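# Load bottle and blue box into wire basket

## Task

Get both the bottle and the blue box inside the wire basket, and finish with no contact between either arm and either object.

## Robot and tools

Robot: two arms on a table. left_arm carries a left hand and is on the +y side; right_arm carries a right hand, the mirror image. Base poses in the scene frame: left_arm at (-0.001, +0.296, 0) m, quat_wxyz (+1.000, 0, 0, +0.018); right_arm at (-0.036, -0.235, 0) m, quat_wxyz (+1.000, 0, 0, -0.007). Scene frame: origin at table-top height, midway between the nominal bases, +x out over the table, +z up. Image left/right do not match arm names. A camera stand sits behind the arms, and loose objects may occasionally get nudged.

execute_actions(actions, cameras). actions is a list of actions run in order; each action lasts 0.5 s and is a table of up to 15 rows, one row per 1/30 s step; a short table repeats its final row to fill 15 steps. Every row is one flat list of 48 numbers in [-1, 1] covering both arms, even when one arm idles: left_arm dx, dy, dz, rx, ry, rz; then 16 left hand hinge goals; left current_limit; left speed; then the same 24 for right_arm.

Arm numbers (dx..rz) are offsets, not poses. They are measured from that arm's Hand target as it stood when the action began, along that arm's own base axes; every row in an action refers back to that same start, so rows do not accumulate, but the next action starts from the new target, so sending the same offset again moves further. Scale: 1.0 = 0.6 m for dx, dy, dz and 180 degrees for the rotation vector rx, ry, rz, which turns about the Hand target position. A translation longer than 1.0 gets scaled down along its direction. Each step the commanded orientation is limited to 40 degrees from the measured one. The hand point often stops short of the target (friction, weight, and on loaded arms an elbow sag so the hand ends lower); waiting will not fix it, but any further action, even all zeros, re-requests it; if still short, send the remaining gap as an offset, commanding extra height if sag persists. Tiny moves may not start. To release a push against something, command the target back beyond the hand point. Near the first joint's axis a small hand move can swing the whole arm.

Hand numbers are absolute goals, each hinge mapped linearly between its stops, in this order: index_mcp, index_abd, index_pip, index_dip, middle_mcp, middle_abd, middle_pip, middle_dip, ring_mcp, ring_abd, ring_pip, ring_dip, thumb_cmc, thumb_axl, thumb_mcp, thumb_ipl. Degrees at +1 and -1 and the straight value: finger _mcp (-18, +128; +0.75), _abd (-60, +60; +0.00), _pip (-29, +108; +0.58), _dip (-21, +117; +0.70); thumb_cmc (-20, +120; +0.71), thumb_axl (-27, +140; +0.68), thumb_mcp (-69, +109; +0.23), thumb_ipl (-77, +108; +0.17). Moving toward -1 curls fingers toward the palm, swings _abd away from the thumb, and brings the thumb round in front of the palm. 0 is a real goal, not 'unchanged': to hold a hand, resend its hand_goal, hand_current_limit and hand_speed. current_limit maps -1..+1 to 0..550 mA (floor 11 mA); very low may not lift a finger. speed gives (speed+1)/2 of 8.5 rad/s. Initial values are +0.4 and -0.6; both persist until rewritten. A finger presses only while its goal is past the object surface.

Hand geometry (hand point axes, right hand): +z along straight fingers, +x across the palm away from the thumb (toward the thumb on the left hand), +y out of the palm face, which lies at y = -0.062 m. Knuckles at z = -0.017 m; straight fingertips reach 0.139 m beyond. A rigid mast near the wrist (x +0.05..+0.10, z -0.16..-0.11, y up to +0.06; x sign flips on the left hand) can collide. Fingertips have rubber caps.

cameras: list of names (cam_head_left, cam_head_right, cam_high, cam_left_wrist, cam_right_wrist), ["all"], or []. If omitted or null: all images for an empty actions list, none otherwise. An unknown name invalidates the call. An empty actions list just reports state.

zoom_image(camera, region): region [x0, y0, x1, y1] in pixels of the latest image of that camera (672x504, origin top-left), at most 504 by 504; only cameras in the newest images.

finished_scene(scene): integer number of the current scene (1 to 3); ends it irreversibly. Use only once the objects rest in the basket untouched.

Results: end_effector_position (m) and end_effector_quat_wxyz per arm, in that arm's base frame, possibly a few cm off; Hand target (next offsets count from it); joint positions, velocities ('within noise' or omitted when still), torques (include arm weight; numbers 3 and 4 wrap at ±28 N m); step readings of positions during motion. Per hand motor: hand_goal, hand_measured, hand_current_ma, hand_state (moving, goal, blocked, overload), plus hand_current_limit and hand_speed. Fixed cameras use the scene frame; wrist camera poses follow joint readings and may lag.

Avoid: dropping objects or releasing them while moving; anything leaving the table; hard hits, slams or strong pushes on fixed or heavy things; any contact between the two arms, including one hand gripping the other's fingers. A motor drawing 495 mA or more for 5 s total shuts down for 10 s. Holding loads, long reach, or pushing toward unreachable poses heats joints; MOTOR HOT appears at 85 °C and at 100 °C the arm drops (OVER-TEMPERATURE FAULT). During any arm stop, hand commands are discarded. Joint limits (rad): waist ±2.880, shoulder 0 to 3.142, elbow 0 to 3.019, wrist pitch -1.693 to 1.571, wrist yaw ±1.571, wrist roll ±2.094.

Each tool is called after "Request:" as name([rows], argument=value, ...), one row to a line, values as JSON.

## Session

Request:
execute_actions(actions=[])

Request:
zoom_image(camera="cam_head_left", region=[100, 80, 450, 350])

Request:
zoom_image(camera="cam_high", region=[200, 80, 550, 400])

Scene clock: 0.00 s.
left_arm: end_effector_position=(+0.7795, -0.0763, +0.2571) hand_goal=(+0.754, +0.000, +0.576, +0.696, +0.754, +0.000, +0.576, +0.696, +0.754, +0.000, +0.576, +0.696, +0.714, +0.678, +0.226, +0.168) hand_measured=(+0.754, +0.000, +0.576, +0.696, +0.754, +0.000, +0.576, +0.696, +0.754, +0.000, +0.576, +0.696, +0.714, +0.678, +0.226, +0.168) hand_current_ma=(+0, +0, +0, +0, +0, +0, +0, +0, +0, +0, +0, +0, +0, +0, +0, +0) hand_state=(goal, goal, goal, goal, goal, goal, goal, goal, goal, goal, goal, goal, goal, goal, goal, goal) hand_current_limit=0.40 hand_speed=-0.60 end_effector_quat_wxyz=(-0.076, +0.767, +0.259, +0.582) | right_arm: end_effector_position=(+0.8987, -0.1520, +0.2036) hand_goal=(+0.754, +0.000, +0.576, +0.696, +0.754, +0.000, +0.576, +0.696, +0.754, +0.000, +0.576, +0.696, +0.714, +0.678, +0.226, +0.168) hand_measured=(+0.754, +0.000, +0.576, +0.696, +0.754, +0.000, +0.576, +0.696, +0.754, +0.000, +0.576, +0.696, +0.714, +0.678, +0.226, +0.168) hand_current_ma=(+0, +0, +0, +0, +0, +0, +0, +0, +0, +0, +0, +0, +0, +0, +0, +0) hand_state=(goal, goal, goal, goal, goal, goal, goal, goal, goal, goal, goal, goal, overload, goal, goal, goal) hand_current_limit=0.40 hand_speed=-0.60 end_effector_quat_wxyz=(+0.178, +0.824, -0.048, +0.535)
Joint positions: left_arm=[-0.141 1.83 1.346 0.109 -0.564 1.166] | right_arm=[-0.013 2.346 2.192 -0.243 0.341 1.446]
Joint velocities: within noise
Joint torques (N m): no reading
Heat: left arm: hottest elbow 40 °C; right arm: hottest elbow 41 °C.
Hand target: left_arm +0.7849, -0.0770, +0.2883; -0.066, +0.751, +0.264, +0.601 | right_arm +0.9032, -0.1521, +0.2367; +0.177, +0.809, -0.053, +0.558
camera_calibration:
cam_left_wrist: T_world_to_cam=[[-0.388215, 0.310395, -0.867723, 0.524413], [-0.871909, 0.181204, 0.454906, 0.507357], [0.298435, 0.933177, 0.20029, -0.0957569], [0, 0, 0, 1]] pos_world=[0.674531, -0.165352, 0.243425]
cam_right_wrist: T_world_to_cam=[[-0.536639, -0.636469, -0.554009, 0.529485], [-0.680566, 0.714611, -0.161746, 0.693197], [0.498847, 0.29024, -0.816647, -0.11164], [0, 0, 0, 1]] pos_world=[0.8116, -0.125963, 0.314291]

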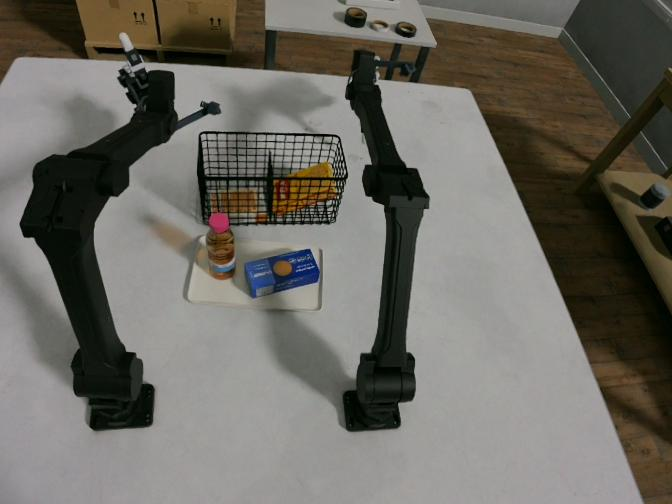

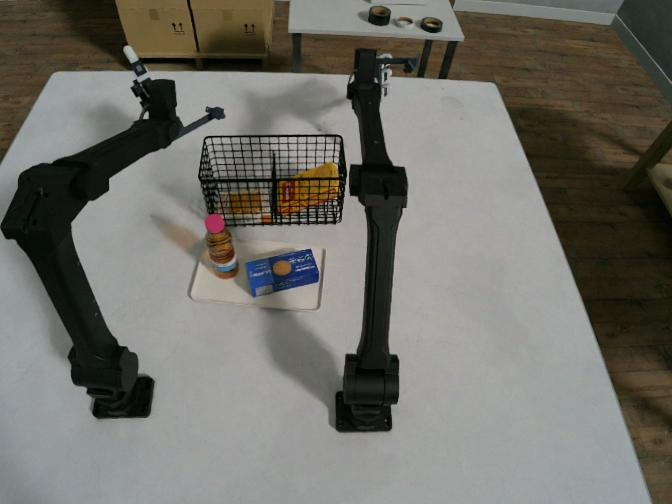

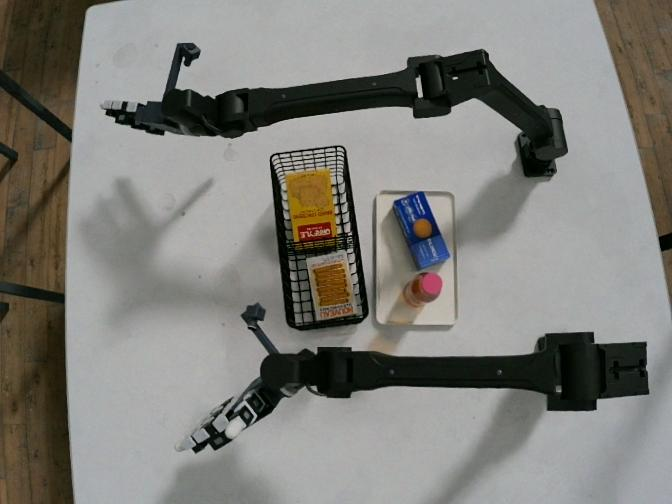

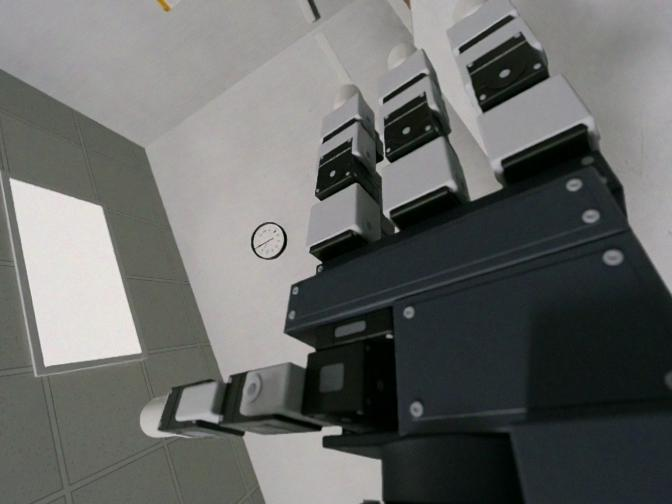

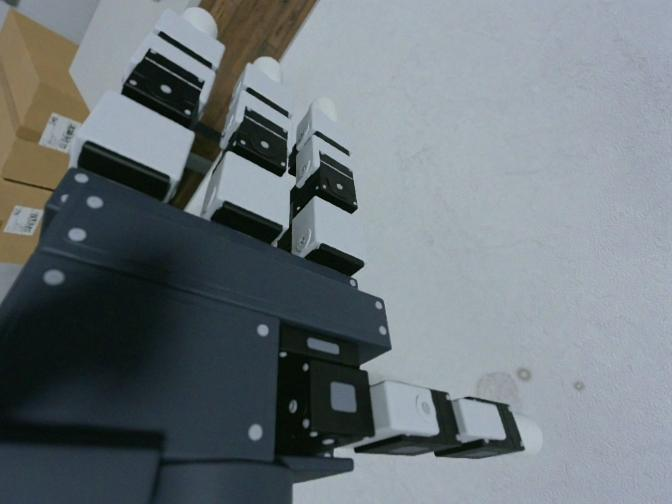

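Scaled by 1.440 from the camera's 672x504 image, which has a finer 960x720 frame.

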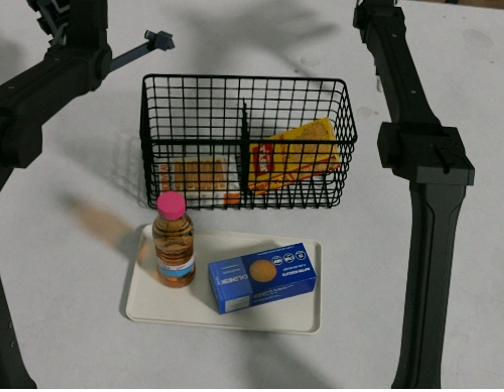

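Scaled by 1.440 from the camera's 672x504 image, which has a finer 960x720 frame.

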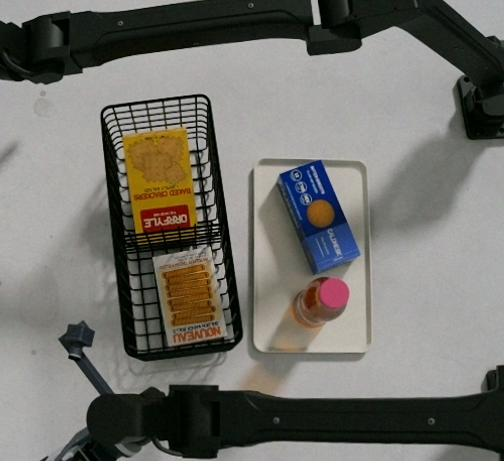

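Request:
zoom_image(camera="cam_head_left", region=[180, 200, 340, 320])

Request:
zoom_image(camera="cam_high", region=[360, 170, 480, 340])

Request:
zoom_image(camera="cam_high", region=[250, 130, 390, 340])

Scaled by 3.150 from the camera's 672x504 image, which has a finer 960x720 frame.

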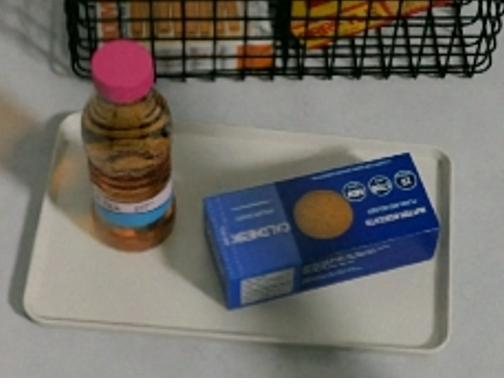

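Scaled by 2.965 from the camera's 672x504 image, which has a finer 960x720 frame.

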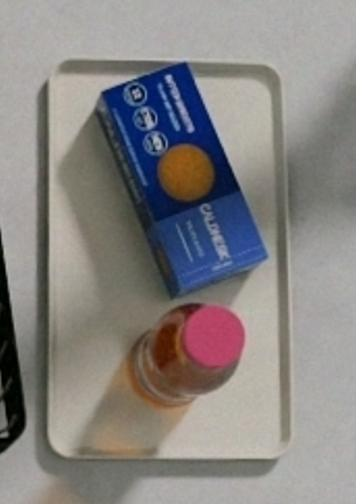

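Scaled by 2.400 from the camera's 672x504 image, which has a finer 960x720 frame.

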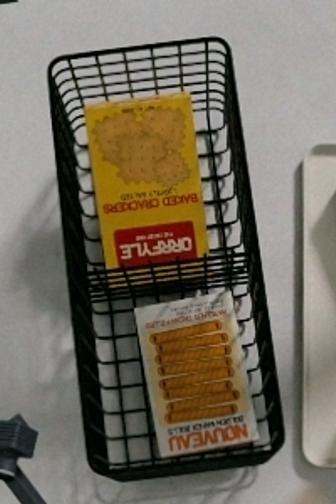

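Request:
execute_actions([
  [[-0.06,-0.015,0.12,0.1083,0.0736,-0.0654,0.754,0,0.576,0.696,0.754,0,0.576,0.696,0.754,0,0.576,0.696,0.714,0.678,0.226,0.168,0.4,-0.4,-0.0313,-0.1432,0,0,0,-0.03056,0.754,0,0.576,0.696,0.754,0,0.576,0.696,0.754,0,0.576,0.696,0.714,0.678,0.226,0.168,0.4,-0.6]],
  [[-0.1,-0.03,0.12,0.1083,0.0736,-0.0654,0.754,0,0.576,0.696,0.754,0,0.576,0.696,0.754,0,0.576,0.696,0.714,0.678,0.226,0.168,0.4,-0.4,-0.0447,-0.1395,0,0,0,-0.03056,0.754,0,0.576,0.696,0.754,0,0.576,0.696,0.754,0,0.576,0.696,0.714,0.678,0.226,0.168,0.4,-0.6]],
  [[-0.12,-0.033,0,0.0722,0.049,-0.0436,0.754,0,0.576,0.696,0.754,0,0.576,0.696,0.754,0,0.576,0.696,0.714,0.678,0.226,0.168,0.4,-0.4,-0.058,-0.1345,0,0,0,-0.03056,0.754,0,0.576,0.696,0.754,0,0.576,0.696,0.754,0,0.576,0.696,0.714,0.678,0.226,0.168,0.4,-0.6]],
], cameras=["cam_head_left","cam_high"])

Scene clock: 42.60 s.
left_arm: end_effector_position=(+0.6132, -0.1200, +0.3899) hand_goal=(+0.754, +0.000, +0.576, +0.696, +0.754, +0.000, +0.576, +0.696, +0.754, +0.000, +0.576, +0.696, +0.714, +0.678, +0.226, +0.168) hand_measured=(+0.750, -0.002, +0.576, +0.696, +0.750, -0.002, +0.576, +0.696, +0.750, -0.002, +0.576, +0.696, +0.710, +0.678, +0.226, +0.168) hand_current_ma=(-1, +0, +0, +0, -1, +0, +0, +0, -1, +0, +0, +0, -1, +0, +0, +0) hand_state=(goal, goal, goal, goal, goal, goal, goal, goal, goal, goal, goal, goal, goal, goal, goal, goal) hand_current_limit=0.40 hand_speed=-0.40 end_effector_quat_wxyz=(-0.282, +0.860, -0.215, +0.368) | right_arm: end_effector_position=(+0.8149, -0.4080, +0.2036) hand_goal=(+0.754, +0.000, +0.576, +0.696, +0.754, +0.000, +0.576, +0.696, +0.754, +0.000, +0.576, +0.696, +0.714, +0.678, +0.226, +0.168) hand_measured=(+0.756, +0.002, +0.576, +0.696, +0.756, +0.000, +0.576, +0.696, +0.756, +0.000, +0.576, +0.696, +0.722, +0.678, +0.226, +0.168) hand_current_ma=(+0, +0, +0, +0, +0, +0, +0, +0, +0, +0, +0, +0, +0, +0, +0, +0) hand_state=(goal, goal, goal, goal, goal, goal, goal, goal, goal, goal, goal, goal, overload, goal, goal, goal) hand_current_limit=0.40 hand_speed=-0.60 end_effector_quat_wxyz=(+0.256, +0.808, -0.170, +0.503)
Joint positions: left_arm=[-0.204 1.49 1.665 -0.878 -0.492 2.088] | right_arm=[-0.309 2.346 2.192 -0.243 0.343 1.446]
Joint torques (N m): left_arm=[-0.97 -14.04 15.28 1.69 -0.51 0.01] | right_arm=[-0.03 -24.59 11.73 3.25 0.17 -0.01]
Heat: left arm: hottest elbow 50 °C; right arm: hottest elbow 49 °C.
Hand target: left_arm +0.6169, -0.1237, +0.4325; -0.296, +0.828, -0.253, +0.404 | right_arm +0.8227, -0.4024, +0.2367; +0.256, +0.793, -0.168, +0.527
Off the commanded pose: left_arm 0.043 m, 7 deg | right_arm 0.034 m, 3 deg.
joint sent to its limit (left arm) — joint 6 (wrist roll), upper limit. The joint targets are off in orientation, not in position.
Step readings (end_effector_position of left_arm | right_arm):
0: (+0.7795, -0.0763, +0.2571) | (+0.8987, -0.1520, +0.2036)
1: (+0.7794, -0.0767, +0.2570) | (+0.8987, -0.1520, +0.2036)
2: (+0.7781, -0.0798, +0.2545) | (+0.8983, -0.1544, +0.2036)
4: (+0.7714, -0.0858, +0.2492) | (+0.8975, -0.1591, +0.2035)
8: (+0.7497, -0.0921, +0.2714) | (+0.8924, -0.1854, +0.2035)
15: (+0.7372, -0.0916, +0.3437) | (+0.8791, -0.2403, +0.2036)
16: (+0.7372, -0.0920, +0.3480) | (+0.8776, -0.2457, +0.2036)
17: (+0.7350, -0.0936, +0.3478) | (+0.8763, -0.2504, +0.2036)
19: (+0.7244, -0.0966, +0.3417) | (+0.8727, -0.2624, +0.2036)
23: (+0.6990, -0.0975, +0.3480) | (+0.8655, -0.2853, +0.2036)
30: (+0.6863, -0.0956, +0.4027) | (+0.8529, -0.3210, +0.2036)
31: (+0.6855, -0.0954, +0.4065) | (+0.8518, -0.3239, +0.2036)
32: (+0.6819, -0.0957, +0.4069) | (+0.8503, -0.3278, +0.2036)
34: (+0.6680, -0.0960, +0.4003) | (+0.8469, -0.3366, +0.2036)
38: (+0.6377, -0.1083, +0.3912) | (+0.8372, -0.3600, +0.2036)
45: (+0.6160, -0.1222, +0.3905) | (+0.8176, -0.4024, +0.2036)
Images, in order (width x height): cam_head_left 672x504, cam_high 672x504.

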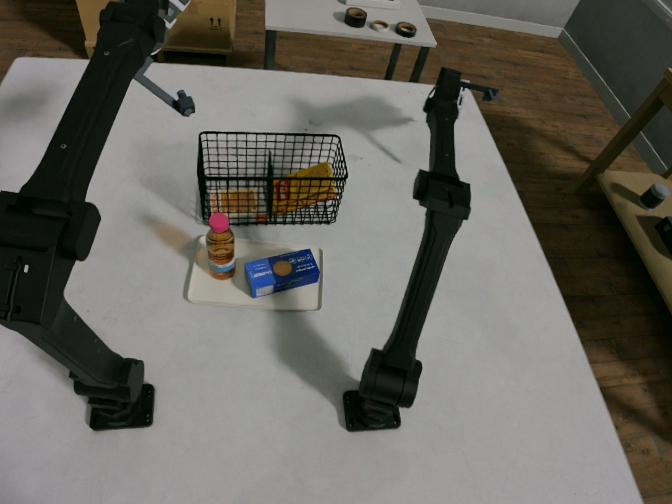

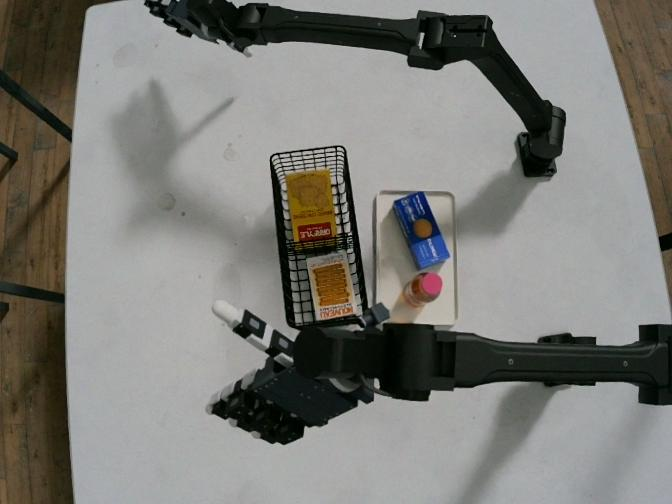

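Request:
execute_actions([
  [[-0.1095,-0.0306,0,0.048,0.0327,-0.029,0.863,0,-0.8,0.69,0.863,0,-0.8,0.69,0.616,0,-1,0.69,-0.65,0.678,0.54,-0.157,0.4,-0.4,0,0,0,0,0,0,0.754,0,0.576,0.696,0.754,0,0.576,0.696,0.754,0,0.576,0.696,0.714,0.678,0.226,0.168,0.4,-0.6]],
  [[-0.1095,-0.0306,0,0.048,0.0327,-0.029,0.863,0,-0.8,0.69,0.863,0,-0.8,0.69,0.616,0,-1,0.69,-0.65,0.678,0.54,-0.157,0.4,-0.4,0,0,0,0,0,0,0.754,0,0.576,0.696,0.754,0,0.576,0.696,0.754,0,0.576,0.696,0.714,0.678,0.226,0.168,0.4,-0.6]],
  [[-0.1095,-0.0306,0,0.048,0.0327,-0.029,0.863,0,-0.8,0.69,0.863,0,-0.8,0.69,0.616,0,-1,0.69,-0.65,0.678,0.54,-0.157,0.4,-0.4,0,0,0,0,0,0,0.754,0,0.576,0.696,0.754,0,0.576,0.696,0.754,0,0.576,0.696,0.714,0.678,0.226,0.168,0.4,-0.6]],
  [[-0.1095,-0.0306,-0.02,0,0,0,0.863,0,-0.8,0.69,0.863,0,-0.8,0.69,0.616,0,-1,0.69,-0.65,0.678,0.54,-0.157,0.4,-0.4,0,0,0,0,0,0,0.754,0,0.576,0.696,0.754,0,0.576,0.696,0.754,0,0.576,0.696,0.714,0.678,0.226,0.168,0.4,-0.6]],
], cameras=["cam_head_left","cam_high"])

Scene clock: 50.67 s.
left_arm: end_effector_position=(+0.3559, -0.1952, +0.4190) hand_goal=(+0.864, +0.000, -0.800, +0.690, +0.864, +0.000, -0.800, +0.690, +0.616, +0.000, -1.000, +0.690, -0.650, +0.678, +0.540, -0.156) hand_measured=(+0.854, -0.002, -0.794, +0.692, +0.854, -0.002, -0.794, +0.692, +0.614, -0.002, -0.994, +0.692, -0.650, +0.678, +0.532, -0.154) hand_current_ma=(-4, +0, +1, +0, -4, +0, +1, +0, -1, +0, +2, +0, +0, +0, -4, +0) hand_state=(goal, goal, goal, goal, goal, goal, goal, goal, goal, goal, goal, goal, goal, goal, goal, goal) hand_current_limit=0.40 hand_speed=-0.40 end_effector_quat_wxyz=(-0.388, +0.782, -0.435, +0.221) | right_arm: end_effector_position=(+0.8149, -0.4080, +0.2036) hand_goal=(+0.754, +0.000, +0.576, +0.696, +0.754, +0.000, +0.576, +0.696, +0.754, +0.000, +0.576, +0.696, +0.714, +0.678, +0.226, +0.168) hand_measured=(+0.756, +0.002, +0.576, +0.696, +0.756, +0.000, +0.576, +0.696, +0.756, +0.000, +0.576, +0.696, +0.722, +0.678, +0.226, +0.168) hand_current_ma=(+0, +0, +0, +0, +0, +0, +0, +0, +0, +0, +0, +0, +0, +0, +0, +0) hand_state=(goal, goal, goal, goal, goal, goal, goal, goal, goal, goal, goal, goal, overload, goal, goal, goal) hand_current_limit=0.40 hand_speed=-0.60 end_effector_quat_wxyz=(+0.256, +0.808, -0.170, +0.503)
Joint positions: left_arm=[-0.686 1.246 1.643 -1.551 -0.854 2.091] | right_arm=[-0.309 2.346 2.192 -0.243 0.343 1.446]
Joint torques (N m): left_arm=[-1.26 -7.77 9.09 0.8 -0.93 0.06] | right_arm=[0.26 -25.05 11.77 3.18 0.16 -0.04]
Heat: left arm: hottest elbow 52 °C; right arm: hottest elbow 50 °C.
Hand target: left_arm +0.3542, -0.1971, +0.4203; -0.374, +0.751, -0.487, +0.243 | right_arm +0.8227, -0.4024, +0.2367; +0.256, +0.793, -0.168, +0.527
Off the commanded pose: left_arm 0.003 m, 8 deg | right_arm 0.034 m, 3 deg.
joint sent to its limit (left arm) — joint 6 (wrist roll), upper limit. The joint targets are off in orientation, not in position.
Step readings (end_effector_position of left_arm | right_arm):
0: (+0.6131, -0.1200, +0.3898) | (+0.8149, -0.4080, +0.2036)
1: (+0.6127, -0.1197, +0.3895) | (+0.8149, -0.4080, +0.2036)
2: (+0.6105, -0.1179, +0.3879) | (+0.8149, -0.4080, +0.2036)
4: (+0.5984, -0.1157, +0.3827) | (+0.8149, -0.4080, +0.2036)
8: (+0.5713, -0.1279, +0.3843) | (+0.8149, -0.4080, +0.2036)
15: (+0.5494, -0.1405, +0.3973) | (+0.8149, -0.4080, +0.2036)
16: (+0.5487, -0.1394, +0.3978) | (+0.8149, -0.4080, +0.2036)
17: (+0.5457, -0.1381, +0.3967) | (+0.8149, -0.4080, +0.2036)
19: (+0.5322, -0.1343, +0.3916) | (+0.8149, -0.4080, +0.2036)
23: (+0.5032, -0.1468, +0.3887) | (+0.8149, -0.4080, +0.2036)
30: (+0.4851, -0.1588, +0.3980) | (+0.8149, -0.4080, +0.2036)
31: (+0.4842, -0.1577, +0.3988) | (+0.8149, -0.4080, +0.2036)
32: (+0.4809, -0.1558, +0.3991) | (+0.8149, -0.4080, +0.2036)
34: (+0.4667, -0.1525, +0.3968) | (+0.8149, -0.4080, +0.2036)
38: (+0.4363, -0.1667, +0.3949) | (+0.8149, -0.4080, +0.2036)
45: (+0.4198, -0.1775, +0.4019) | (+0.8149, -0.4080, +0.2036)
46: (+0.4193, -0.1769, +0.4025) | (+0.8149, -0.4080, +0.2036)
47: (+0.4177, -0.1773, +0.4035) | (+0.8149, -0.4080, +0.2036)
49: (+0.4086, -0.1808, +0.4023) | (+0.8149, -0.4080, +0.2036)
53: (+0.3765, -0.1939, +0.4040) | (+0.8149, -0.4080, +0.2036)
60: (+0.3566, -0.1959, +0.4219) | (+0.8149, -0.4080, +0.2036)
Images, in order (width x height): cam_head_left 672x504, cam_high 672x504.

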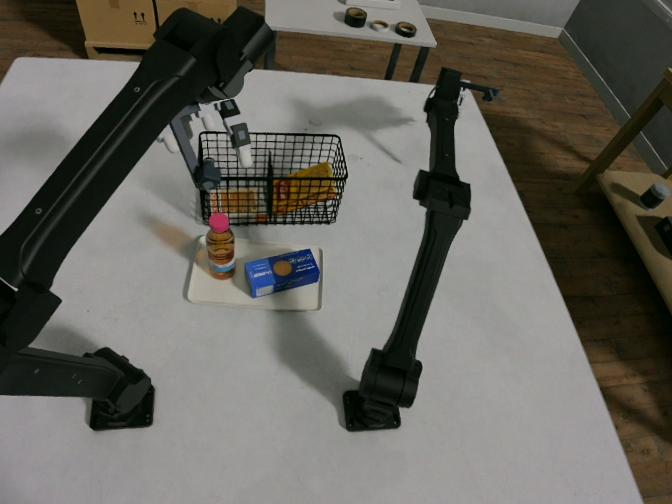

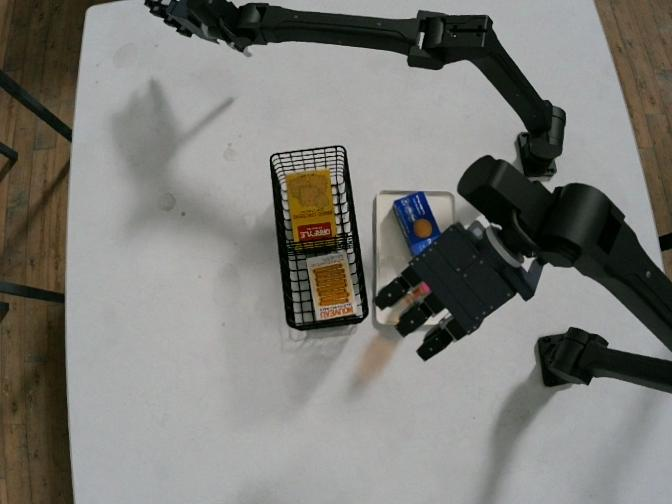

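Request:
execute_actions([
  [[-0.004,0,-0.09,0,0,0,0.863,0,-0.8,0.69,0.863,0,-0.8,0.69,0.616,0,-1,0.69,-0.65,0.678,0.54,-0.157,0.4,-0.4,0,0,0,0,0,0,0.754,0,0.576,0.696,0.754,0,0.576,0.696,0.754,0,0.576,0.696,0.714,0.678,0.226,0.168,0.4,-0.6]],
  [[0,0,-0.09,0,0,0,0.863,0,-0.8,0.69,0.863,0,-0.8,0.69,0.616,0,-1,0.69,-0.65,0.678,0.54,-0.157,0.4,-0.4,0,0,0,0,0,0,0.754,0,0.576,0.696,0.754,0,0.576,0.696,0.754,0,0.576,0.696,0.714,0.678,0.226,0.168,0.4,-0.6]],
  [[0,0,-0.075,0,0,0,0.863,0,-0.8,0.69,0.863,0,-0.8,0.69,0.616,0,-1,0.69,-0.65,0.678,0.54,-0.157,0.4,-0.4,0,0,0,0,0,0,0.754,0,0.576,0.696,0.754,0,0.576,0.696,0.754,0,0.576,0.696,0.714,0.678,0.226,0.168,0.4,-0.6]],
], cameras=["cam_head_left","cam_head_right","cam_high","cam_left_wrist"])

Request:
zoom_image(camera="cam_head_left", region=[180, 170, 280, 270])

Request:
zoom_image(camera="cam_head_right", region=[180, 170, 280, 270])

Scene clock: 57.87 s.
left_arm: end_effector_position=(+0.3510, -0.1919, +0.2597) hand_goal=(+0.864, +0.000, -0.800, +0.690, +0.864, +0.000, -0.800, +0.690, +0.616, +0.000, -1.000, +0.690, -0.650, +0.678, +0.540, -0.156) hand_measured=(+0.854, -0.002, -0.796, +0.692, +0.854, -0.002, -0.796, +0.692, +0.614, -0.002, -0.994, +0.692, -0.650, +0.678, +0.532, -0.154) hand_current_ma=(-4, +0, +1, +0, -4, +0, +1, +0, -1, +0, +2, +0, +0, +0, -4, +0) hand_state=(goal, goal, goal, goal, goal, goal, goal, goal, goal, goal, goal, goal, goal, goal, goal, goal) hand_current_limit=0.40 hand_speed=-0.40 end_effector_quat_wxyz=(-0.392, +0.780, -0.442, +0.209) | right_arm: end_effector_position=(+0.8149, -0.4080, +0.2036) hand_goal=(+0.754, +0.000, +0.576, +0.696, +0.754, +0.000, +0.576, +0.696, +0.754, +0.000, +0.576, +0.696, +0.714, +0.678, +0.226, +0.168) hand_measured=(+0.756, +0.002, +0.576, +0.696, +0.756, +0.000, +0.576, +0.696, +0.756, +0.000, +0.576, +0.696, +0.722, +0.678, +0.226, +0.168) hand_current_ma=(+0, +0, +0, +0, +0, +0, +0, +0, +0, +0, +0, +0, +0, +0, +0, +0) hand_state=(goal, goal, goal, goal, goal, goal, goal, goal, goal, goal, goal, goal, overload, goal, goal, goal) hand_current_limit=0.40 hand_speed=-0.60 end_effector_quat_wxyz=(+0.256, +0.808, -0.170, +0.503)
Joint positions: left_arm=[-0.689 1.17 1.159 -1.172 -0.857 2.092] | right_arm=[-0.309 2.346 2.192 -0.243 0.343 1.446]
Joint torques (N m): left_arm=[-1.61 -8.12 9.85 1.51 -0.93 0.06] | right_arm=[0.44 -24.7 11.75 3.29 0.14 -0.05]
Heat: left arm: hottest elbow 52 °C; right arm: hottest elbow 51 °C.
Hand target: left_arm +0.3516, -0.1970, +0.2674; -0.374, +0.751, -0.487, +0.243 | right_arm +0.8227, -0.4024, +0.2367; +0.256, +0.793, -0.168, +0.527
Off the commanded pose: left_arm 0.009 m, 8 deg | right_arm 0.034 m, 3 deg.
joint sent to its limit (left arm) — joint 6 (wrist roll), upper limit. The joint targets are off in orientation, not in position.
Step readings (end_effector_position of left_arm | right_arm):
0: (+0.3559, -0.1952, +0.4190) | (+0.8149, -0.4080, +0.2036)
1: (+0.3558, -0.1951, +0.4183) | (+0.8149, -0.4080, +0.2036)
2: (+0.3562, -0.1951, +0.4158) | (+0.8149, -0.4080, +0.2036)
4: (+0.3549, -0.1940, +0.4007) | (+0.8149, -0.4080, +0.2036)
8: (+0.3507, -0.1910, +0.3652) | (+0.8149, -0.4080, +0.2036)
15: (+0.3534, -0.1938, +0.3552) | (+0.8149, -0.4080, +0.2036)
16: (+0.3537, -0.1943, +0.3549) | (+0.8149, -0.4080, +0.2036)
17: (+0.3548, -0.1949, +0.3533) | (+0.8149, -0.4080, +0.2036)
19: (+0.3547, -0.1947, +0.3419) | (+0.8149, -0.4080, +0.2036)
23: (+0.3496, -0.1907, +0.3121) | (+0.8149, -0.4080, +0.2036)
30: (+0.3516, -0.1925, +0.3029) | (+0.8149, -0.4080, +0.2036)
31: (+0.3520, -0.1928, +0.3026) | (+0.8149, -0.4080, +0.2036)
32: (+0.3532, -0.1936, +0.3012) | (+0.8149, -0.4080, +0.2036)
34: (+0.3539, -0.1942, +0.2921) | (+0.8149, -0.4080, +0.2036)
38: (+0.3493, -0.1905, +0.2663) | (+0.8149, -0.4080, +0.2036)
45: (+0.3503, -0.1914, +0.2594) | (+0.8149, -0.4080, +0.2036)
camera_calibration:
cam_left_wrist: T_world_to_cam=[[-0.0416421, 0.884782, 0.46414, 0.0389637], [-0.118105, -0.465646, 0.877055, -0.344837], [0.992128, -0.0182951, 0.123888, -0.266687], [0, 0, 0, 1]] pos_world=[0.225483, -0.199925, 0.317395]
Images, in order (width x height): cam_head_left 672x504, cam_head_right 672x504, cam_high 672x504, cam_left_wrist 672x504.

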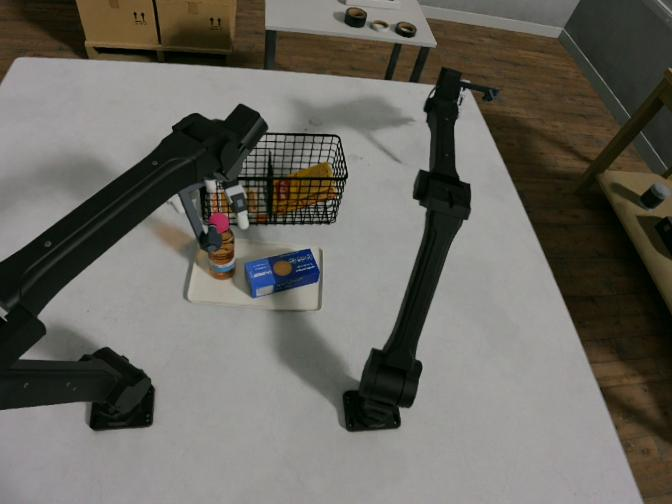

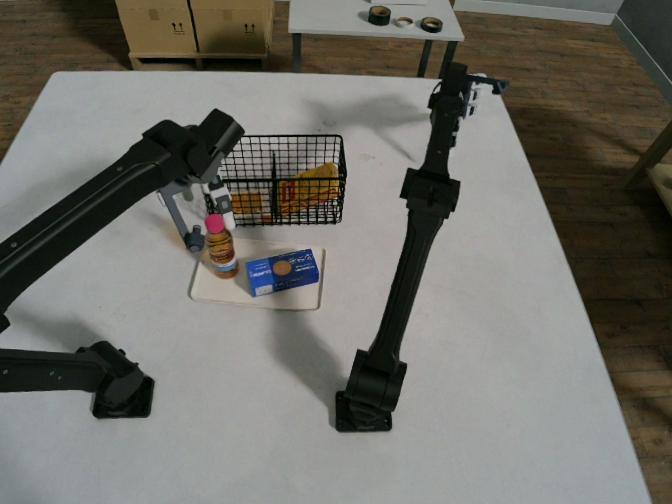

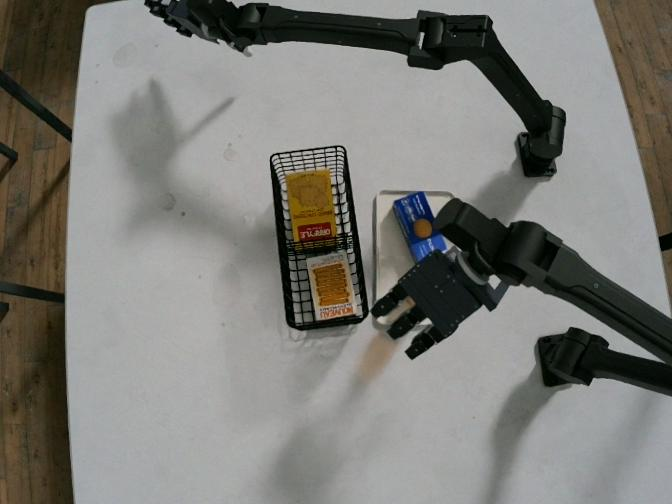

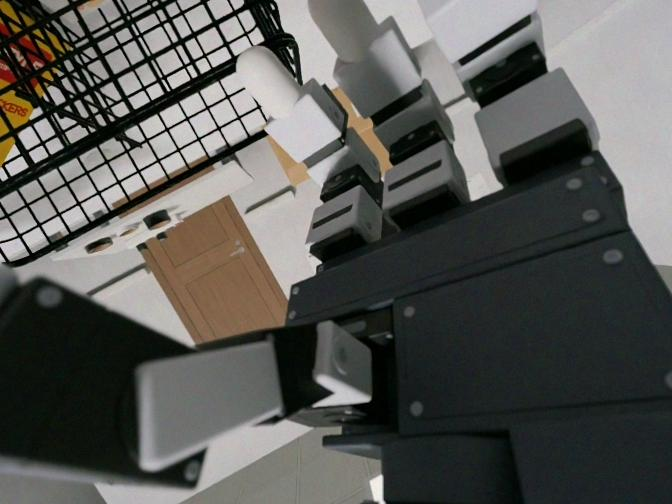

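Scaled by 5.040 from the camera's 672x504 image, which has a finer 960x720 frame.

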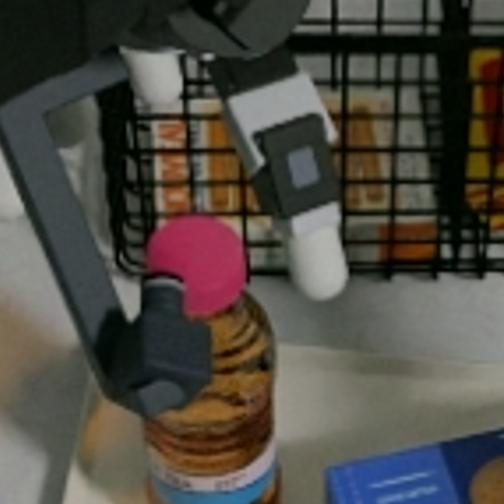

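Scaled by 5.040 from the camera's 672x504 image, which has a finer 960x720 frame.

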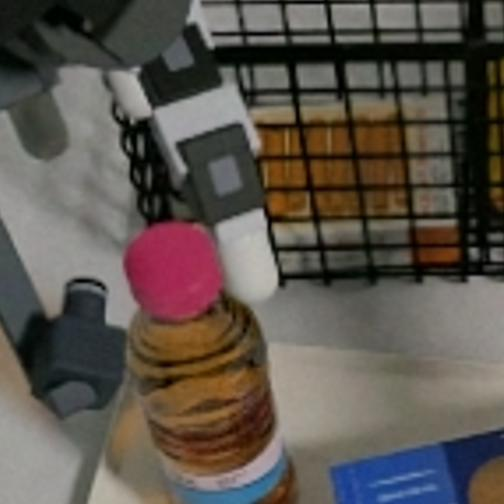

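Request:
execute_actions([
  [[0,0,-0.055,0,0,0,0.863,0,-0.8,0.69,0.863,0,-0.8,0.69,0.616,0,-1,0.69,-0.65,0.678,0.54,-0.157,0.4,-0.4,0,0,0,0,0,0,0.754,0,0.576,0.696,0.754,0,0.576,0.696,0.754,0,0.576,0.696,0.714,0.678,0.226,0.168,0.4,-0.6]],
  [[0,0,-0.048,0,0,0,0.863,0,-0.8,0.69,0.863,0,-0.8,0.69,0.616,0,-1,0.69,-0.65,0.678,0.54,-0.157,0.4,-0.4,0,0,0,0,0,0,0.754,0,0.576,0.696,0.754,0,0.576,0.696,0.754,0,0.576,0.696,0.714,0.678,0.226,0.168,0.4,-0.6]],
  [[0,0,0,0,0,0,0.65,0,-1,0.69,0.65,0,-1,0.69,0.616,0,-1,0.69,-0.65,0.678,0.2,-0.12,0.3,-0.7,0,0,0,0,0,0,0.754,0,0.576,0.696,0.754,0,0.576,0.696,0.754,0,0.576,0.696,0.714,0.678,0.226,0.168,0.4,-0.6]],
], cameras=["cam_head_left","cam_head_right","cam_left_wrist"])

Request:
zoom_image(camera="cam_head_left", region=[190, 190, 260, 260])

Request:
zoom_image(camera="cam_head_right", region=[190, 190, 260, 260])

Scene clock: 67.03 s.
left_arm: end_effector_position=(+0.3500, -0.1910, +0.2024) hand_goal=(+0.650, +0.000, -1.000, +0.690, +0.650, +0.000, -1.000, +0.690, +0.616, +0.000, -1.000, +0.690, -0.650, +0.678, +0.200, -0.120) hand_measured=(+0.648, -0.002, -0.992, +0.692, +0.648, -0.002, -0.992, +0.692, +0.614, -0.002, -0.994, +0.692, -0.650, +0.678, +0.200, -0.122) hand_current_ma=(+0, +0, +3, +0, +0, +0, +3, +0, -1, +0, +2, +0, +0, +0, +0, -1) hand_state=(goal, goal, goal, goal, goal, goal, goal, goal, goal, goal, goal, goal, goal, goal, goal, goal) hand_current_limit=0.30 hand_speed=-0.70 end_effector_quat_wxyz=(-0.391, +0.780, -0.439, +0.214) | right_arm: end_effector_position=(+0.8149, -0.4080, +0.2036) hand_goal=(+0.754, +0.000, +0.576, +0.696, +0.754, +0.000, +0.576, +0.696, +0.754, +0.000, +0.576, +0.696, +0.714, +0.678, +0.226, +0.168) hand_measured=(+0.756, +0.002, +0.576, +0.696, +0.756, +0.000, +0.576, +0.696, +0.756, +0.000, +0.576, +0.696, +0.722, +0.678, +0.226, +0.168) hand_current_ma=(+0, +0, +0, +0, +0, +0, +0, +0, +0, +0, +0, +0, +0, +0, +0, +0) hand_state=(goal, goal, goal, goal, goal, goal, goal, goal, goal, goal, goal, goal, overload, goal, goal, goal) hand_current_limit=0.40 hand_speed=-0.60 end_effector_quat_wxyz=(+0.256, +0.808, -0.170, +0.503)
Joint positions: left_arm=[-0.689 1.173 1.008 -1.007 -0.857 2.092] | right_arm=[-0.309 2.346 2.192 -0.243 0.343 1.446]
Joint torques (N m): left_arm=[-1.49 -7.06 9.65 1.47 -0.86 0.06] | right_arm=[0.03 -25.35 11.71 3.25 0.16 -0.05]
Heat: left arm: hottest elbow 51 °C; right arm: hottest elbow 51 °C.
Hand target: left_arm +0.3517, -0.1971, +0.2055; -0.374, +0.751, -0.487, +0.243 | right_arm +0.8227, -0.4024, +0.2367; +0.256, +0.793, -0.168, +0.527
Off the commanded pose: left_arm 0.007 m, 7 deg | right_arm 0.034 m, 3 deg.
joint sent to its limit (left arm) — joint 6 (wrist roll), upper limit. The joint targets are off in orientation, not in position.
Step readings (end_effector_position of left_arm | right_arm):
0: (+0.3510, -0.1920, +0.2597) | (+0.8149, -0.4080, +0.2036)
1: (+0.3511, -0.1920, +0.2596) | (+0.8149, -0.4080, +0.2036)
2: (+0.3519, -0.1926, +0.2584) | (+0.8149, -0.4080, +0.2036)
4: (+0.3531, -0.1936, +0.2522) | (+0.8149, -0.4080, +0.2036)
8: (+0.3493, -0.1905, +0.2331) | (+0.8149, -0.4080, +0.2036)
15: (+0.3499, -0.1910, +0.2288) | (+0.8149, -0.4080, +0.2036)
16: (+0.3501, -0.1912, +0.2288) | (+0.8149, -0.4080, +0.2036)
17: (+0.3510, -0.1919, +0.2279) | (+0.8149, -0.4080, +0.2036)
19: (+0.3523, -0.1930, +0.2228) | (+0.8149, -0.4080, +0.2036)
23: (+0.3488, -0.1900, +0.2068) | (+0.8149, -0.4080, +0.2036)
30: (+0.3495, -0.1907, +0.2022) | (+0.8149, -0.4080, +0.2036)
31: (+0.3497, -0.1908, +0.2023) | (+0.8149, -0.4080, +0.2036)
32: (+0.3498, -0.1909, +0.2023) | (+0.8149, -0.4080, +0.2036)
34: (+0.3499, -0.1910, +0.2024) | (+0.8149, -0.4080, +0.2036)
38: (+0.3500, -0.1910, +0.2024) | (+0.8149, -0.4080, +0.2036)
45: (+0.3500, -0.1910, +0.2024) | (+0.8149, -0.4080, +0.2036)
camera_calibration:
cam_left_wrist: T_world_to_cam=[[-0.0461809, 0.888209, 0.457113, 0.0682685], [-0.126487, -0.459117, 0.879325, -0.290587], [0.990893, -0.0172108, 0.133549, -0.25985], [0, 0, 0, 1]] pos_world=[0.22388, -0.198523, 0.259017]
Images, in order (width x height): cam_head_left 672x504, cam_head_right 672x504, cam_left_wrist 672x504.

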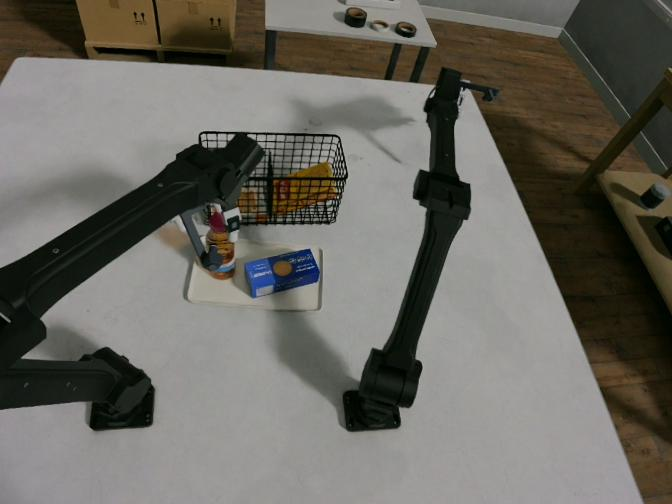

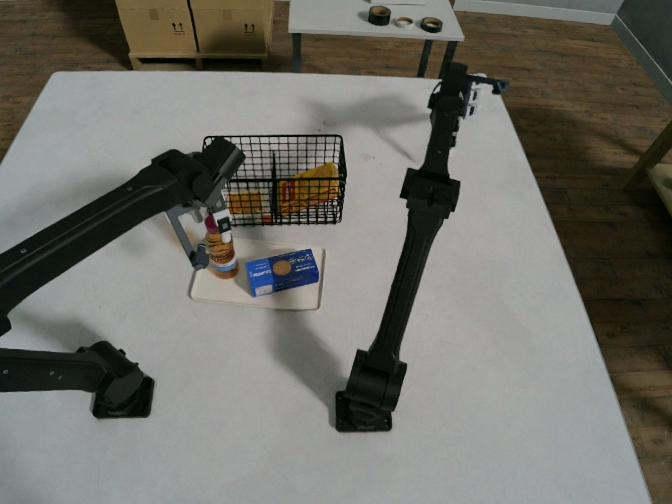

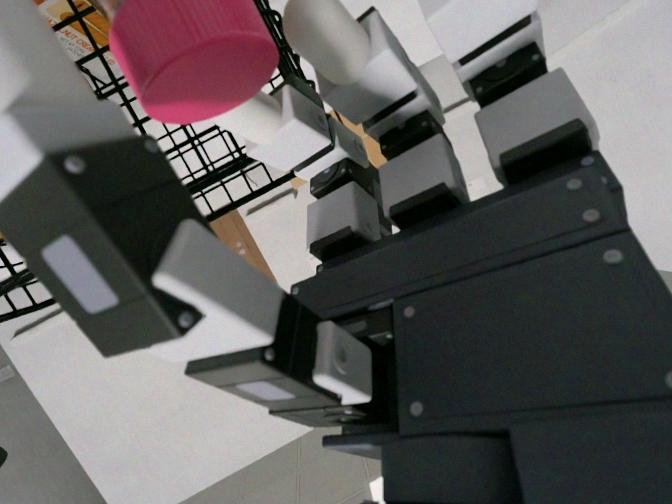

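Scaled by 7.200 from the camera's 672x504 image, which has a finer 960x720 frame.

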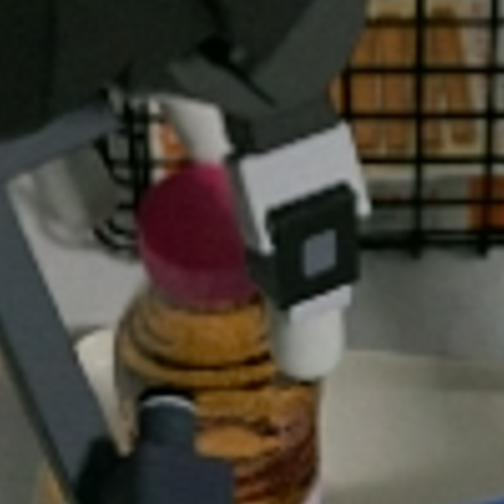

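Scaled by 7.200 from the camera's 672x504 image, which has a finer 960x720 frame.

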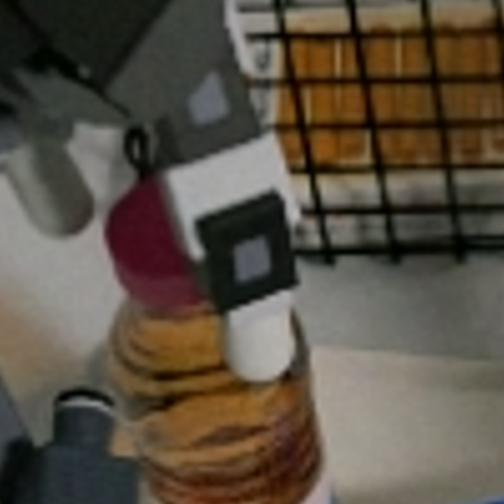

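Request:
execute_actions([
  [[0,0,-0.009,0,0,0,0.53,0,-1,0.69,0.53,0,-1,0.69,0.616,0,-1,0.69,-0.65,0.678,0.05,-0.1,0.3,-0.75,0,0,0,0,0,0,0.754,0,0.576,0.696,0.754,0,0.576,0.696,0.754,0,0.576,0.696,0.714,0.678,0.226,0.168,0.4,-0.6]],
  [[0,0,0,0,0,0,0.4,0,-1,0.69,0.4,0,-1,0.69,0.616,0,-1,0.69,-0.65,0.678,-0.1,-0.12,0.3,-0.8,0,0,0,0,0,0,0.754,0,0.576,0.696,0.754,0,0.576,0.696,0.754,0,0.576,0.696,0.714,0.678,0.226,0.168,0.4,-0.6]],
  [[0,0,0,0,0,0,0.32,0,-1,0.69,0.28,0,-1,0.69,0.616,0,-1,0.69,-0.65,0.678,-0.2,-0.12,0.4,-0.8,0,0,0,0,0,0,0.754,0,0.576,0.696,0.754,0,0.576,0.696,0.754,0,0.576,0.696,0.714,0.678,0.226,0.168,0.4,-0.6]],
], cameras=["cam_head_left","cam_left_wrist"])

Request:
zoom_image(camera="cam_head_left", region=[180, 190, 260, 290])

Scene clock: 72.87 s.
left_arm: end_effector_position=(+0.3505, -0.1919, +0.1991) hand_goal=(+0.320, +0.000, -1.000, +0.690, +0.280, +0.000, -1.000, +0.690, +0.616, +0.000, -1.000, +0.690, -0.650, +0.678, -0.200, -0.120) hand_measured=(+0.432, +0.000, -0.966, +0.706, +0.434, -0.002, -0.956, +0.710, +0.614, -0.002, -0.994, +0.692, -0.636, +0.678, +0.050, -0.082) hand_current_ma=(+276, +0, +33, +9, +385, +0, +52, +13, -1, +0, +2, +0, +7, +0, +385, +67) hand_state=(blocked, goal, blocked, goal, blocked, goal, blocked, goal, goal, goal, goal, goal, goal, goal, blocked, blocked) hand_current_limit=0.40 hand_speed=-0.80 end_effector_quat_wxyz=(-0.390, +0.780, -0.438, +0.217) | right_arm: end_effector_position=(+0.8149, -0.4080, +0.2036) hand_goal=(+0.754, +0.000, +0.576, +0.696, +0.754, +0.000, +0.576, +0.696, +0.754, +0.000, +0.576, +0.696, +0.714, +0.678, +0.226, +0.168) hand_measured=(+0.756, +0.002, +0.576, +0.696, +0.756, +0.000, +0.576, +0.696, +0.756, +0.000, +0.576, +0.696, +0.722, +0.678, +0.226, +0.168) hand_current_ma=(+0, +0, +0, +0, +0, +0, +0, +0, +0, +0, +0, +0, +0, +0, +0, +0) hand_state=(goal, goal, goal, goal, goal, goal, goal, goal, goal, goal, goal, goal, overload, goal, goal, goal) hand_current_limit=0.40 hand_speed=-0.60 end_effector_quat_wxyz=(+0.256, +0.808, -0.170, +0.503)
Joint positions: left_arm=[-0.69 1.173 0.998 -0.99 -0.857 2.092] | right_arm=[-0.309 2.346 2.192 -0.243 0.343 1.446]
Joint torques (N m): left_arm=[-1.49 -6.83 9.46 1.42 -0.85 0.06] | right_arm=[-0.15 -25.29 11.63 3.17 0.17 -0.02]
Heat: left arm: hottest elbow 51 °C; right arm: hottest elbow 51 °C.
Hand target: left_arm +0.3517, -0.1971, +0.2002; -0.374, +0.751, -0.487, +0.243 | right_arm +0.8227, -0.4024, +0.2367; +0.256, +0.793, -0.168, +0.527
Off the commanded pose: left_arm 0.005 m, 7 deg | right_arm 0.034 m, 3 deg.
joint sent to its limit (left arm) — joint 6 (wrist roll), upper limit. The joint targets are off in orientation, not in position.
Step readings (end_effector_position of left_arm | right_arm):
0: (+0.3500, -0.1910, +0.2024) | (+0.8149, -0.4080, +0.2036)
1: (+0.3500, -0.1910, +0.2024) | (+0.8149, -0.4080, +0.2036)
2: (+0.3503, -0.1913, +0.2025) | (+0.8149, -0.4080, +0.2036)
4: (+0.3508, -0.1917, +0.2022) | (+0.8149, -0.4080, +0.2036)
8: (+0.3504, -0.1913, +0.1998) | (+0.8149, -0.4080, +0.2036)
15: (+0.3503, -0.1915, +0.1991) | (+0.8149, -0.4080, +0.2036)
16: (+0.3503, -0.1915, +0.1991) | (+0.8149, -0.4080, +0.2036)
17: (+0.3503, -0.1915, +0.1991) | (+0.8149, -0.4080, +0.2036)
19: (+0.3501, -0.1916, +0.1989) | (+0.8149, -0.4080, +0.2036)
23: (+0.3503, -0.1918, +0.1990) | (+0.8149, -0.4080, +0.2036)
30: (+0.3503, -0.1918, +0.1990) | (+0.8149, -0.4080, +0.2036)
31: (+0.3503, -0.1918, +0.1990) | (+0.8149, -0.4080, +0.2036)
32: (+0.3503, -0.1918, +0.1990) | (+0.8149, -0.4080, +0.2036)
34: (+0.3504, -0.1918, +0.1991) | (+0.8149, -0.4080, +0.2036)
38: (+0.3505, -0.1919, +0.1991) | (+0.8149, -0.4080, +0.2036)
45: (+0.3505, -0.1919, +0.1991) | (+0.8149, -0.4080, +0.2036)
camera_calibration:
cam_left_wrist: T_world_to_cam=[[-0.047516, 0.890266, 0.452956, 0.0723627], [-0.131155, -0.455103, 0.880727, -0.285918], [0.990222, -0.0175589, 0.138388, -0.26079], [0, 0, 0, 1]] pos_world=[0.224178, -0.199123, 0.255128]
Images, in order (width x height): cam_head_left 672x504, cam_left_wrist 672x504.

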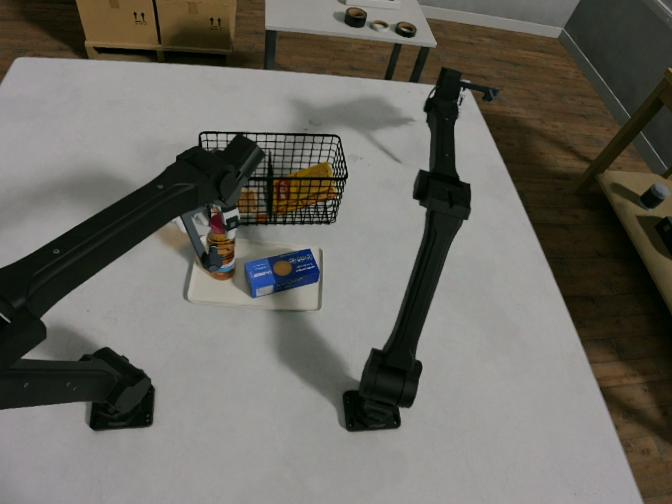

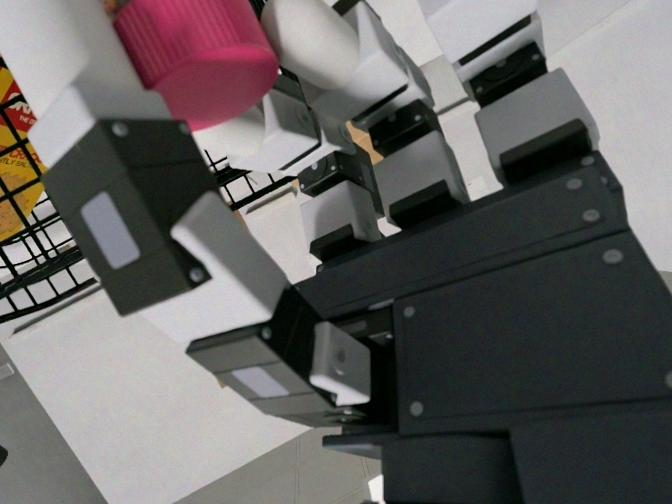

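Scaled by 5.040 from the camera's 672x504 image, which has a finer 960x720 frame.

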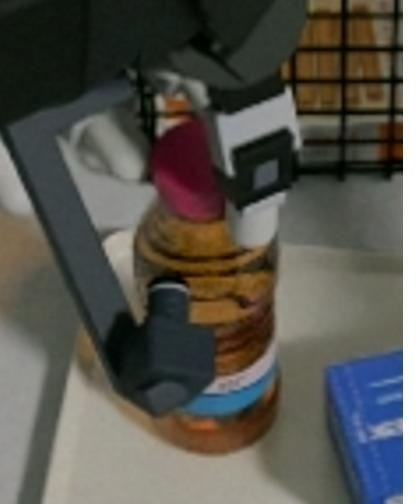

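Request:
execute_actions([
  [[0,0,0.04,0,0,0,0.32,0,-1,0.69,0.28,0,-1,0.69,0.616,0,-1,0.69,-0.65,0.678,-0.2,-0.12,0.4,-0.8,0,0,0,0,0,0,0.754,0,0.576,0.696,0.754,0,0.576,0.696,0.754,0,0.576,0.696,0.714,0.678,0.226,0.168,0.4,-0.6]],
  [[0,0,0.05,0,0,0,0.32,0,-1,0.69,0.28,0,-1,0.69,0.616,0,-1,0.69,-0.65,0.678,-0.2,-0.12,0.4,-0.8,0,0,0,0,0,0,0.754,0,0.576,0.696,0.754,0,0.576,0.696,0.754,0,0.576,0.696,0.714,0.678,0.226,0.168,0.4,-0.6]],
  [[0,0,0.05,0,0,0,0.32,0,-1,0.69,0.28,0,-1,0.69,0.616,0,-1,0.69,-0.65,0.678,-0.2,-0.12,0.45,-0.8,0,0,0,0,0,0,0.754,0,0.576,0.696,0.754,0,0.576,0.696,0.754,0,0.576,0.696,0.714,0.678,0.226,0.168,0.4,-0.6]],
  [[0,0,0.07,0,0,0,0.32,0,-1,0.69,0.28,0,-1,0.69,0.616,0,-1,0.69,-0.65,0.678,-0.2,-0.12,0.45,-0.8,0,0,0,0,0,0,0.754,0,0.576,0.696,0.754,0,0.576,0.696,0.754,0,0.576,0.696,0.714,0.678,0.226,0.168,0.4,-0.6]],
], cameras=["cam_head_left","cam_left_wrist"])

Scene clock: 80.57 s.
left_arm: end_effector_position=(+0.3388, -0.1827, +0.2782) hand_goal=(+0.320, +0.000, -1.000, +0.690, +0.280, +0.000, -1.000, +0.690, +0.616, +0.000, -1.000, +0.690, -0.650, +0.678, -0.200, -0.120) hand_measured=(+0.426, +0.000, -0.960, +0.708, +0.390, -0.002, -0.930, +0.722, +0.614, -0.002, -0.994, +0.692, -0.620, +0.684, +0.056, -0.076) hand_current_ma=(+253, +0, +44, +12, +274, +0, +112, +30, -1, +0, +2, +0, +29, +2, +399, +86) hand_state=(blocked, goal, blocked, goal, blocked, goal, blocked, blocked, goal, goal, goal, goal, blocked, goal, blocked, blocked) hand_current_limit=0.45 hand_speed=-0.80 end_effector_quat_wxyz=(-0.399, +0.773, -0.461, +0.176) | right_arm: end_effector_position=(+0.8149, -0.4080, +0.2036) hand_goal=(+0.754, +0.000, +0.576, +0.696, +0.754, +0.000, +0.576, +0.696, +0.754, +0.000, +0.576, +0.696, +0.714, +0.678, +0.226, +0.168) hand_measured=(+0.756, +0.002, +0.576, +0.696, +0.756, +0.000, +0.576, +0.696, +0.756, +0.000, +0.576, +0.696, +0.722, +0.678, +0.226, +0.168) hand_current_ma=(+0, +0, +0, +0, +0, +0, +0, +0, +0, +0, +0, +0, +0, +0, +0, +0) hand_state=(goal, goal, goal, goal, goal, goal, goal, goal, goal, goal, goal, goal, overload, goal, goal, goal) hand_current_limit=0.40 hand_speed=-0.60 end_effector_quat_wxyz=(+0.256, +0.808, -0.170, +0.503)
Joint positions: left_arm=[-0.693 1.18 1.227 -1.304 -0.861 2.098] | right_arm=[-0.309 2.346 2.192 -0.243 0.343 1.446]
Joint torques (N m): left_arm=[-1.38 -8.59 16.28 0.61 -0.99 0.01] | right_arm=[0.32 -24.7 11.73 3.21 0.16 -0.06]
Heat: left arm: hottest elbow 52 °C; right arm: hottest elbow 52 °C.
Hand target: left_arm +0.3517, -0.1971, +0.3263; -0.374, +0.751, -0.487, +0.243 | right_arm +0.8227, -0.4024, +0.2367; +0.256, +0.793, -0.168, +0.527
Off the commanded pose: left_arm 0.052 m, 9 deg | right_arm 0.034 m, 3 deg.
joint sent to its limit (left arm) — joint 6 (wrist roll), upper limit. The joint targets are off in orientation, not in position.
Step readings (end_effector_position of left_arm | right_arm):
0: (+0.3505, -0.1919, +0.1991) | (+0.8149, -0.4080, +0.2036)
1: (+0.3505, -0.1919, +0.1991) | (+0.8149, -0.4080, +0.2036)
2: (+0.3504, -0.1918, +0.1991) | (+0.8149, -0.4080, +0.2036)
4: (+0.3489, -0.1904, +0.1986) | (+0.8149, -0.4080, +0.2036)
8: (+0.3461, -0.1881, +0.1988) | (+0.8149, -0.4080, +0.2036)
15: (+0.3447, -0.1869, +0.1988) | (+0.8149, -0.4080, +0.2036)
16: (+0.3447, -0.1869, +0.1990) | (+0.8149, -0.4080, +0.2036)
17: (+0.3438, -0.1861, +0.1997) | (+0.8149, -0.4080, +0.2036)
19: (+0.3403, -0.1832, +0.1999) | (+0.8149, -0.4080, +0.2036)
23: (+0.3347, -0.1788, +0.2005) | (+0.8149, -0.4080, +0.2036)
30: (+0.3317, -0.1771, +0.2017) | (+0.8149, -0.4080, +0.2036)
31: (+0.3319, -0.1772, +0.2022) | (+0.8149, -0.4080, +0.2036)
32: (+0.3316, -0.1770, +0.2035) | (+0.8149, -0.4080, +0.2036)
34: (+0.3308, -0.1764, +0.2085) | (+0.8149, -0.4080, +0.2036)
38: (+0.3337, -0.1785, +0.2243) | (+0.8149, -0.4080, +0.2036)
45: (+0.3371, -0.1811, +0.2350) | (+0.8149, -0.4080, +0.2036)
46: (+0.3369, -0.1809, +0.2353) | (+0.8149, -0.4080, +0.2036)
47: (+0.3356, -0.1799, +0.2363) | (+0.8149, -0.4080, +0.2036)
49: (+0.3335, -0.1781, +0.2416) | (+0.8149, -0.4080, +0.2036)
53: (+0.3352, -0.1795, +0.2624) | (+0.8149, -0.4080, +0.2036)
60: (+0.3399, -0.1834, +0.2804) | (+0.8149, -0.4080, +0.2036)
camera_calibration:
cam_left_wrist: T_world_to_cam=[[-0.00806031, 0.858407, 0.512906, -0.00810183], [-0.0719136, -0.512092, 0.855915, -0.376447], [0.997378, -0.029986, 0.0658588, -0.244473], [0, 0, 0, 1]] pos_world=[0.216695, -0.193152, 0.342463]
Images, in order (width x height): cam_head_left 672x504, cam_left_wrist 672x504.

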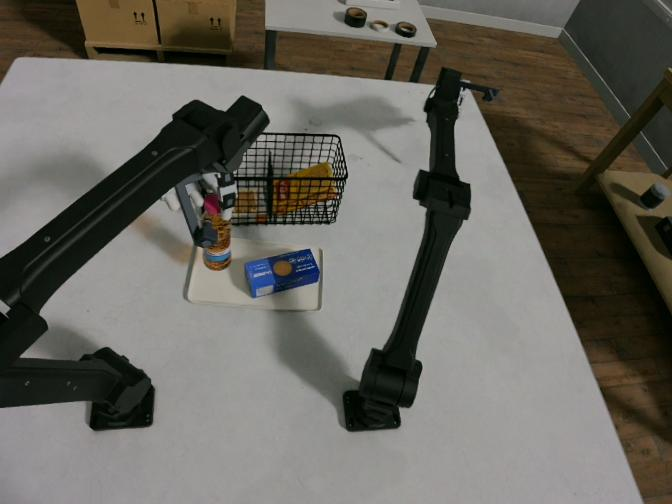

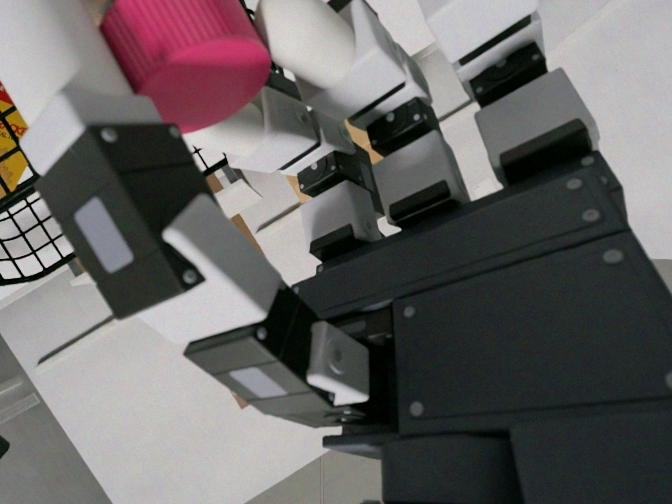

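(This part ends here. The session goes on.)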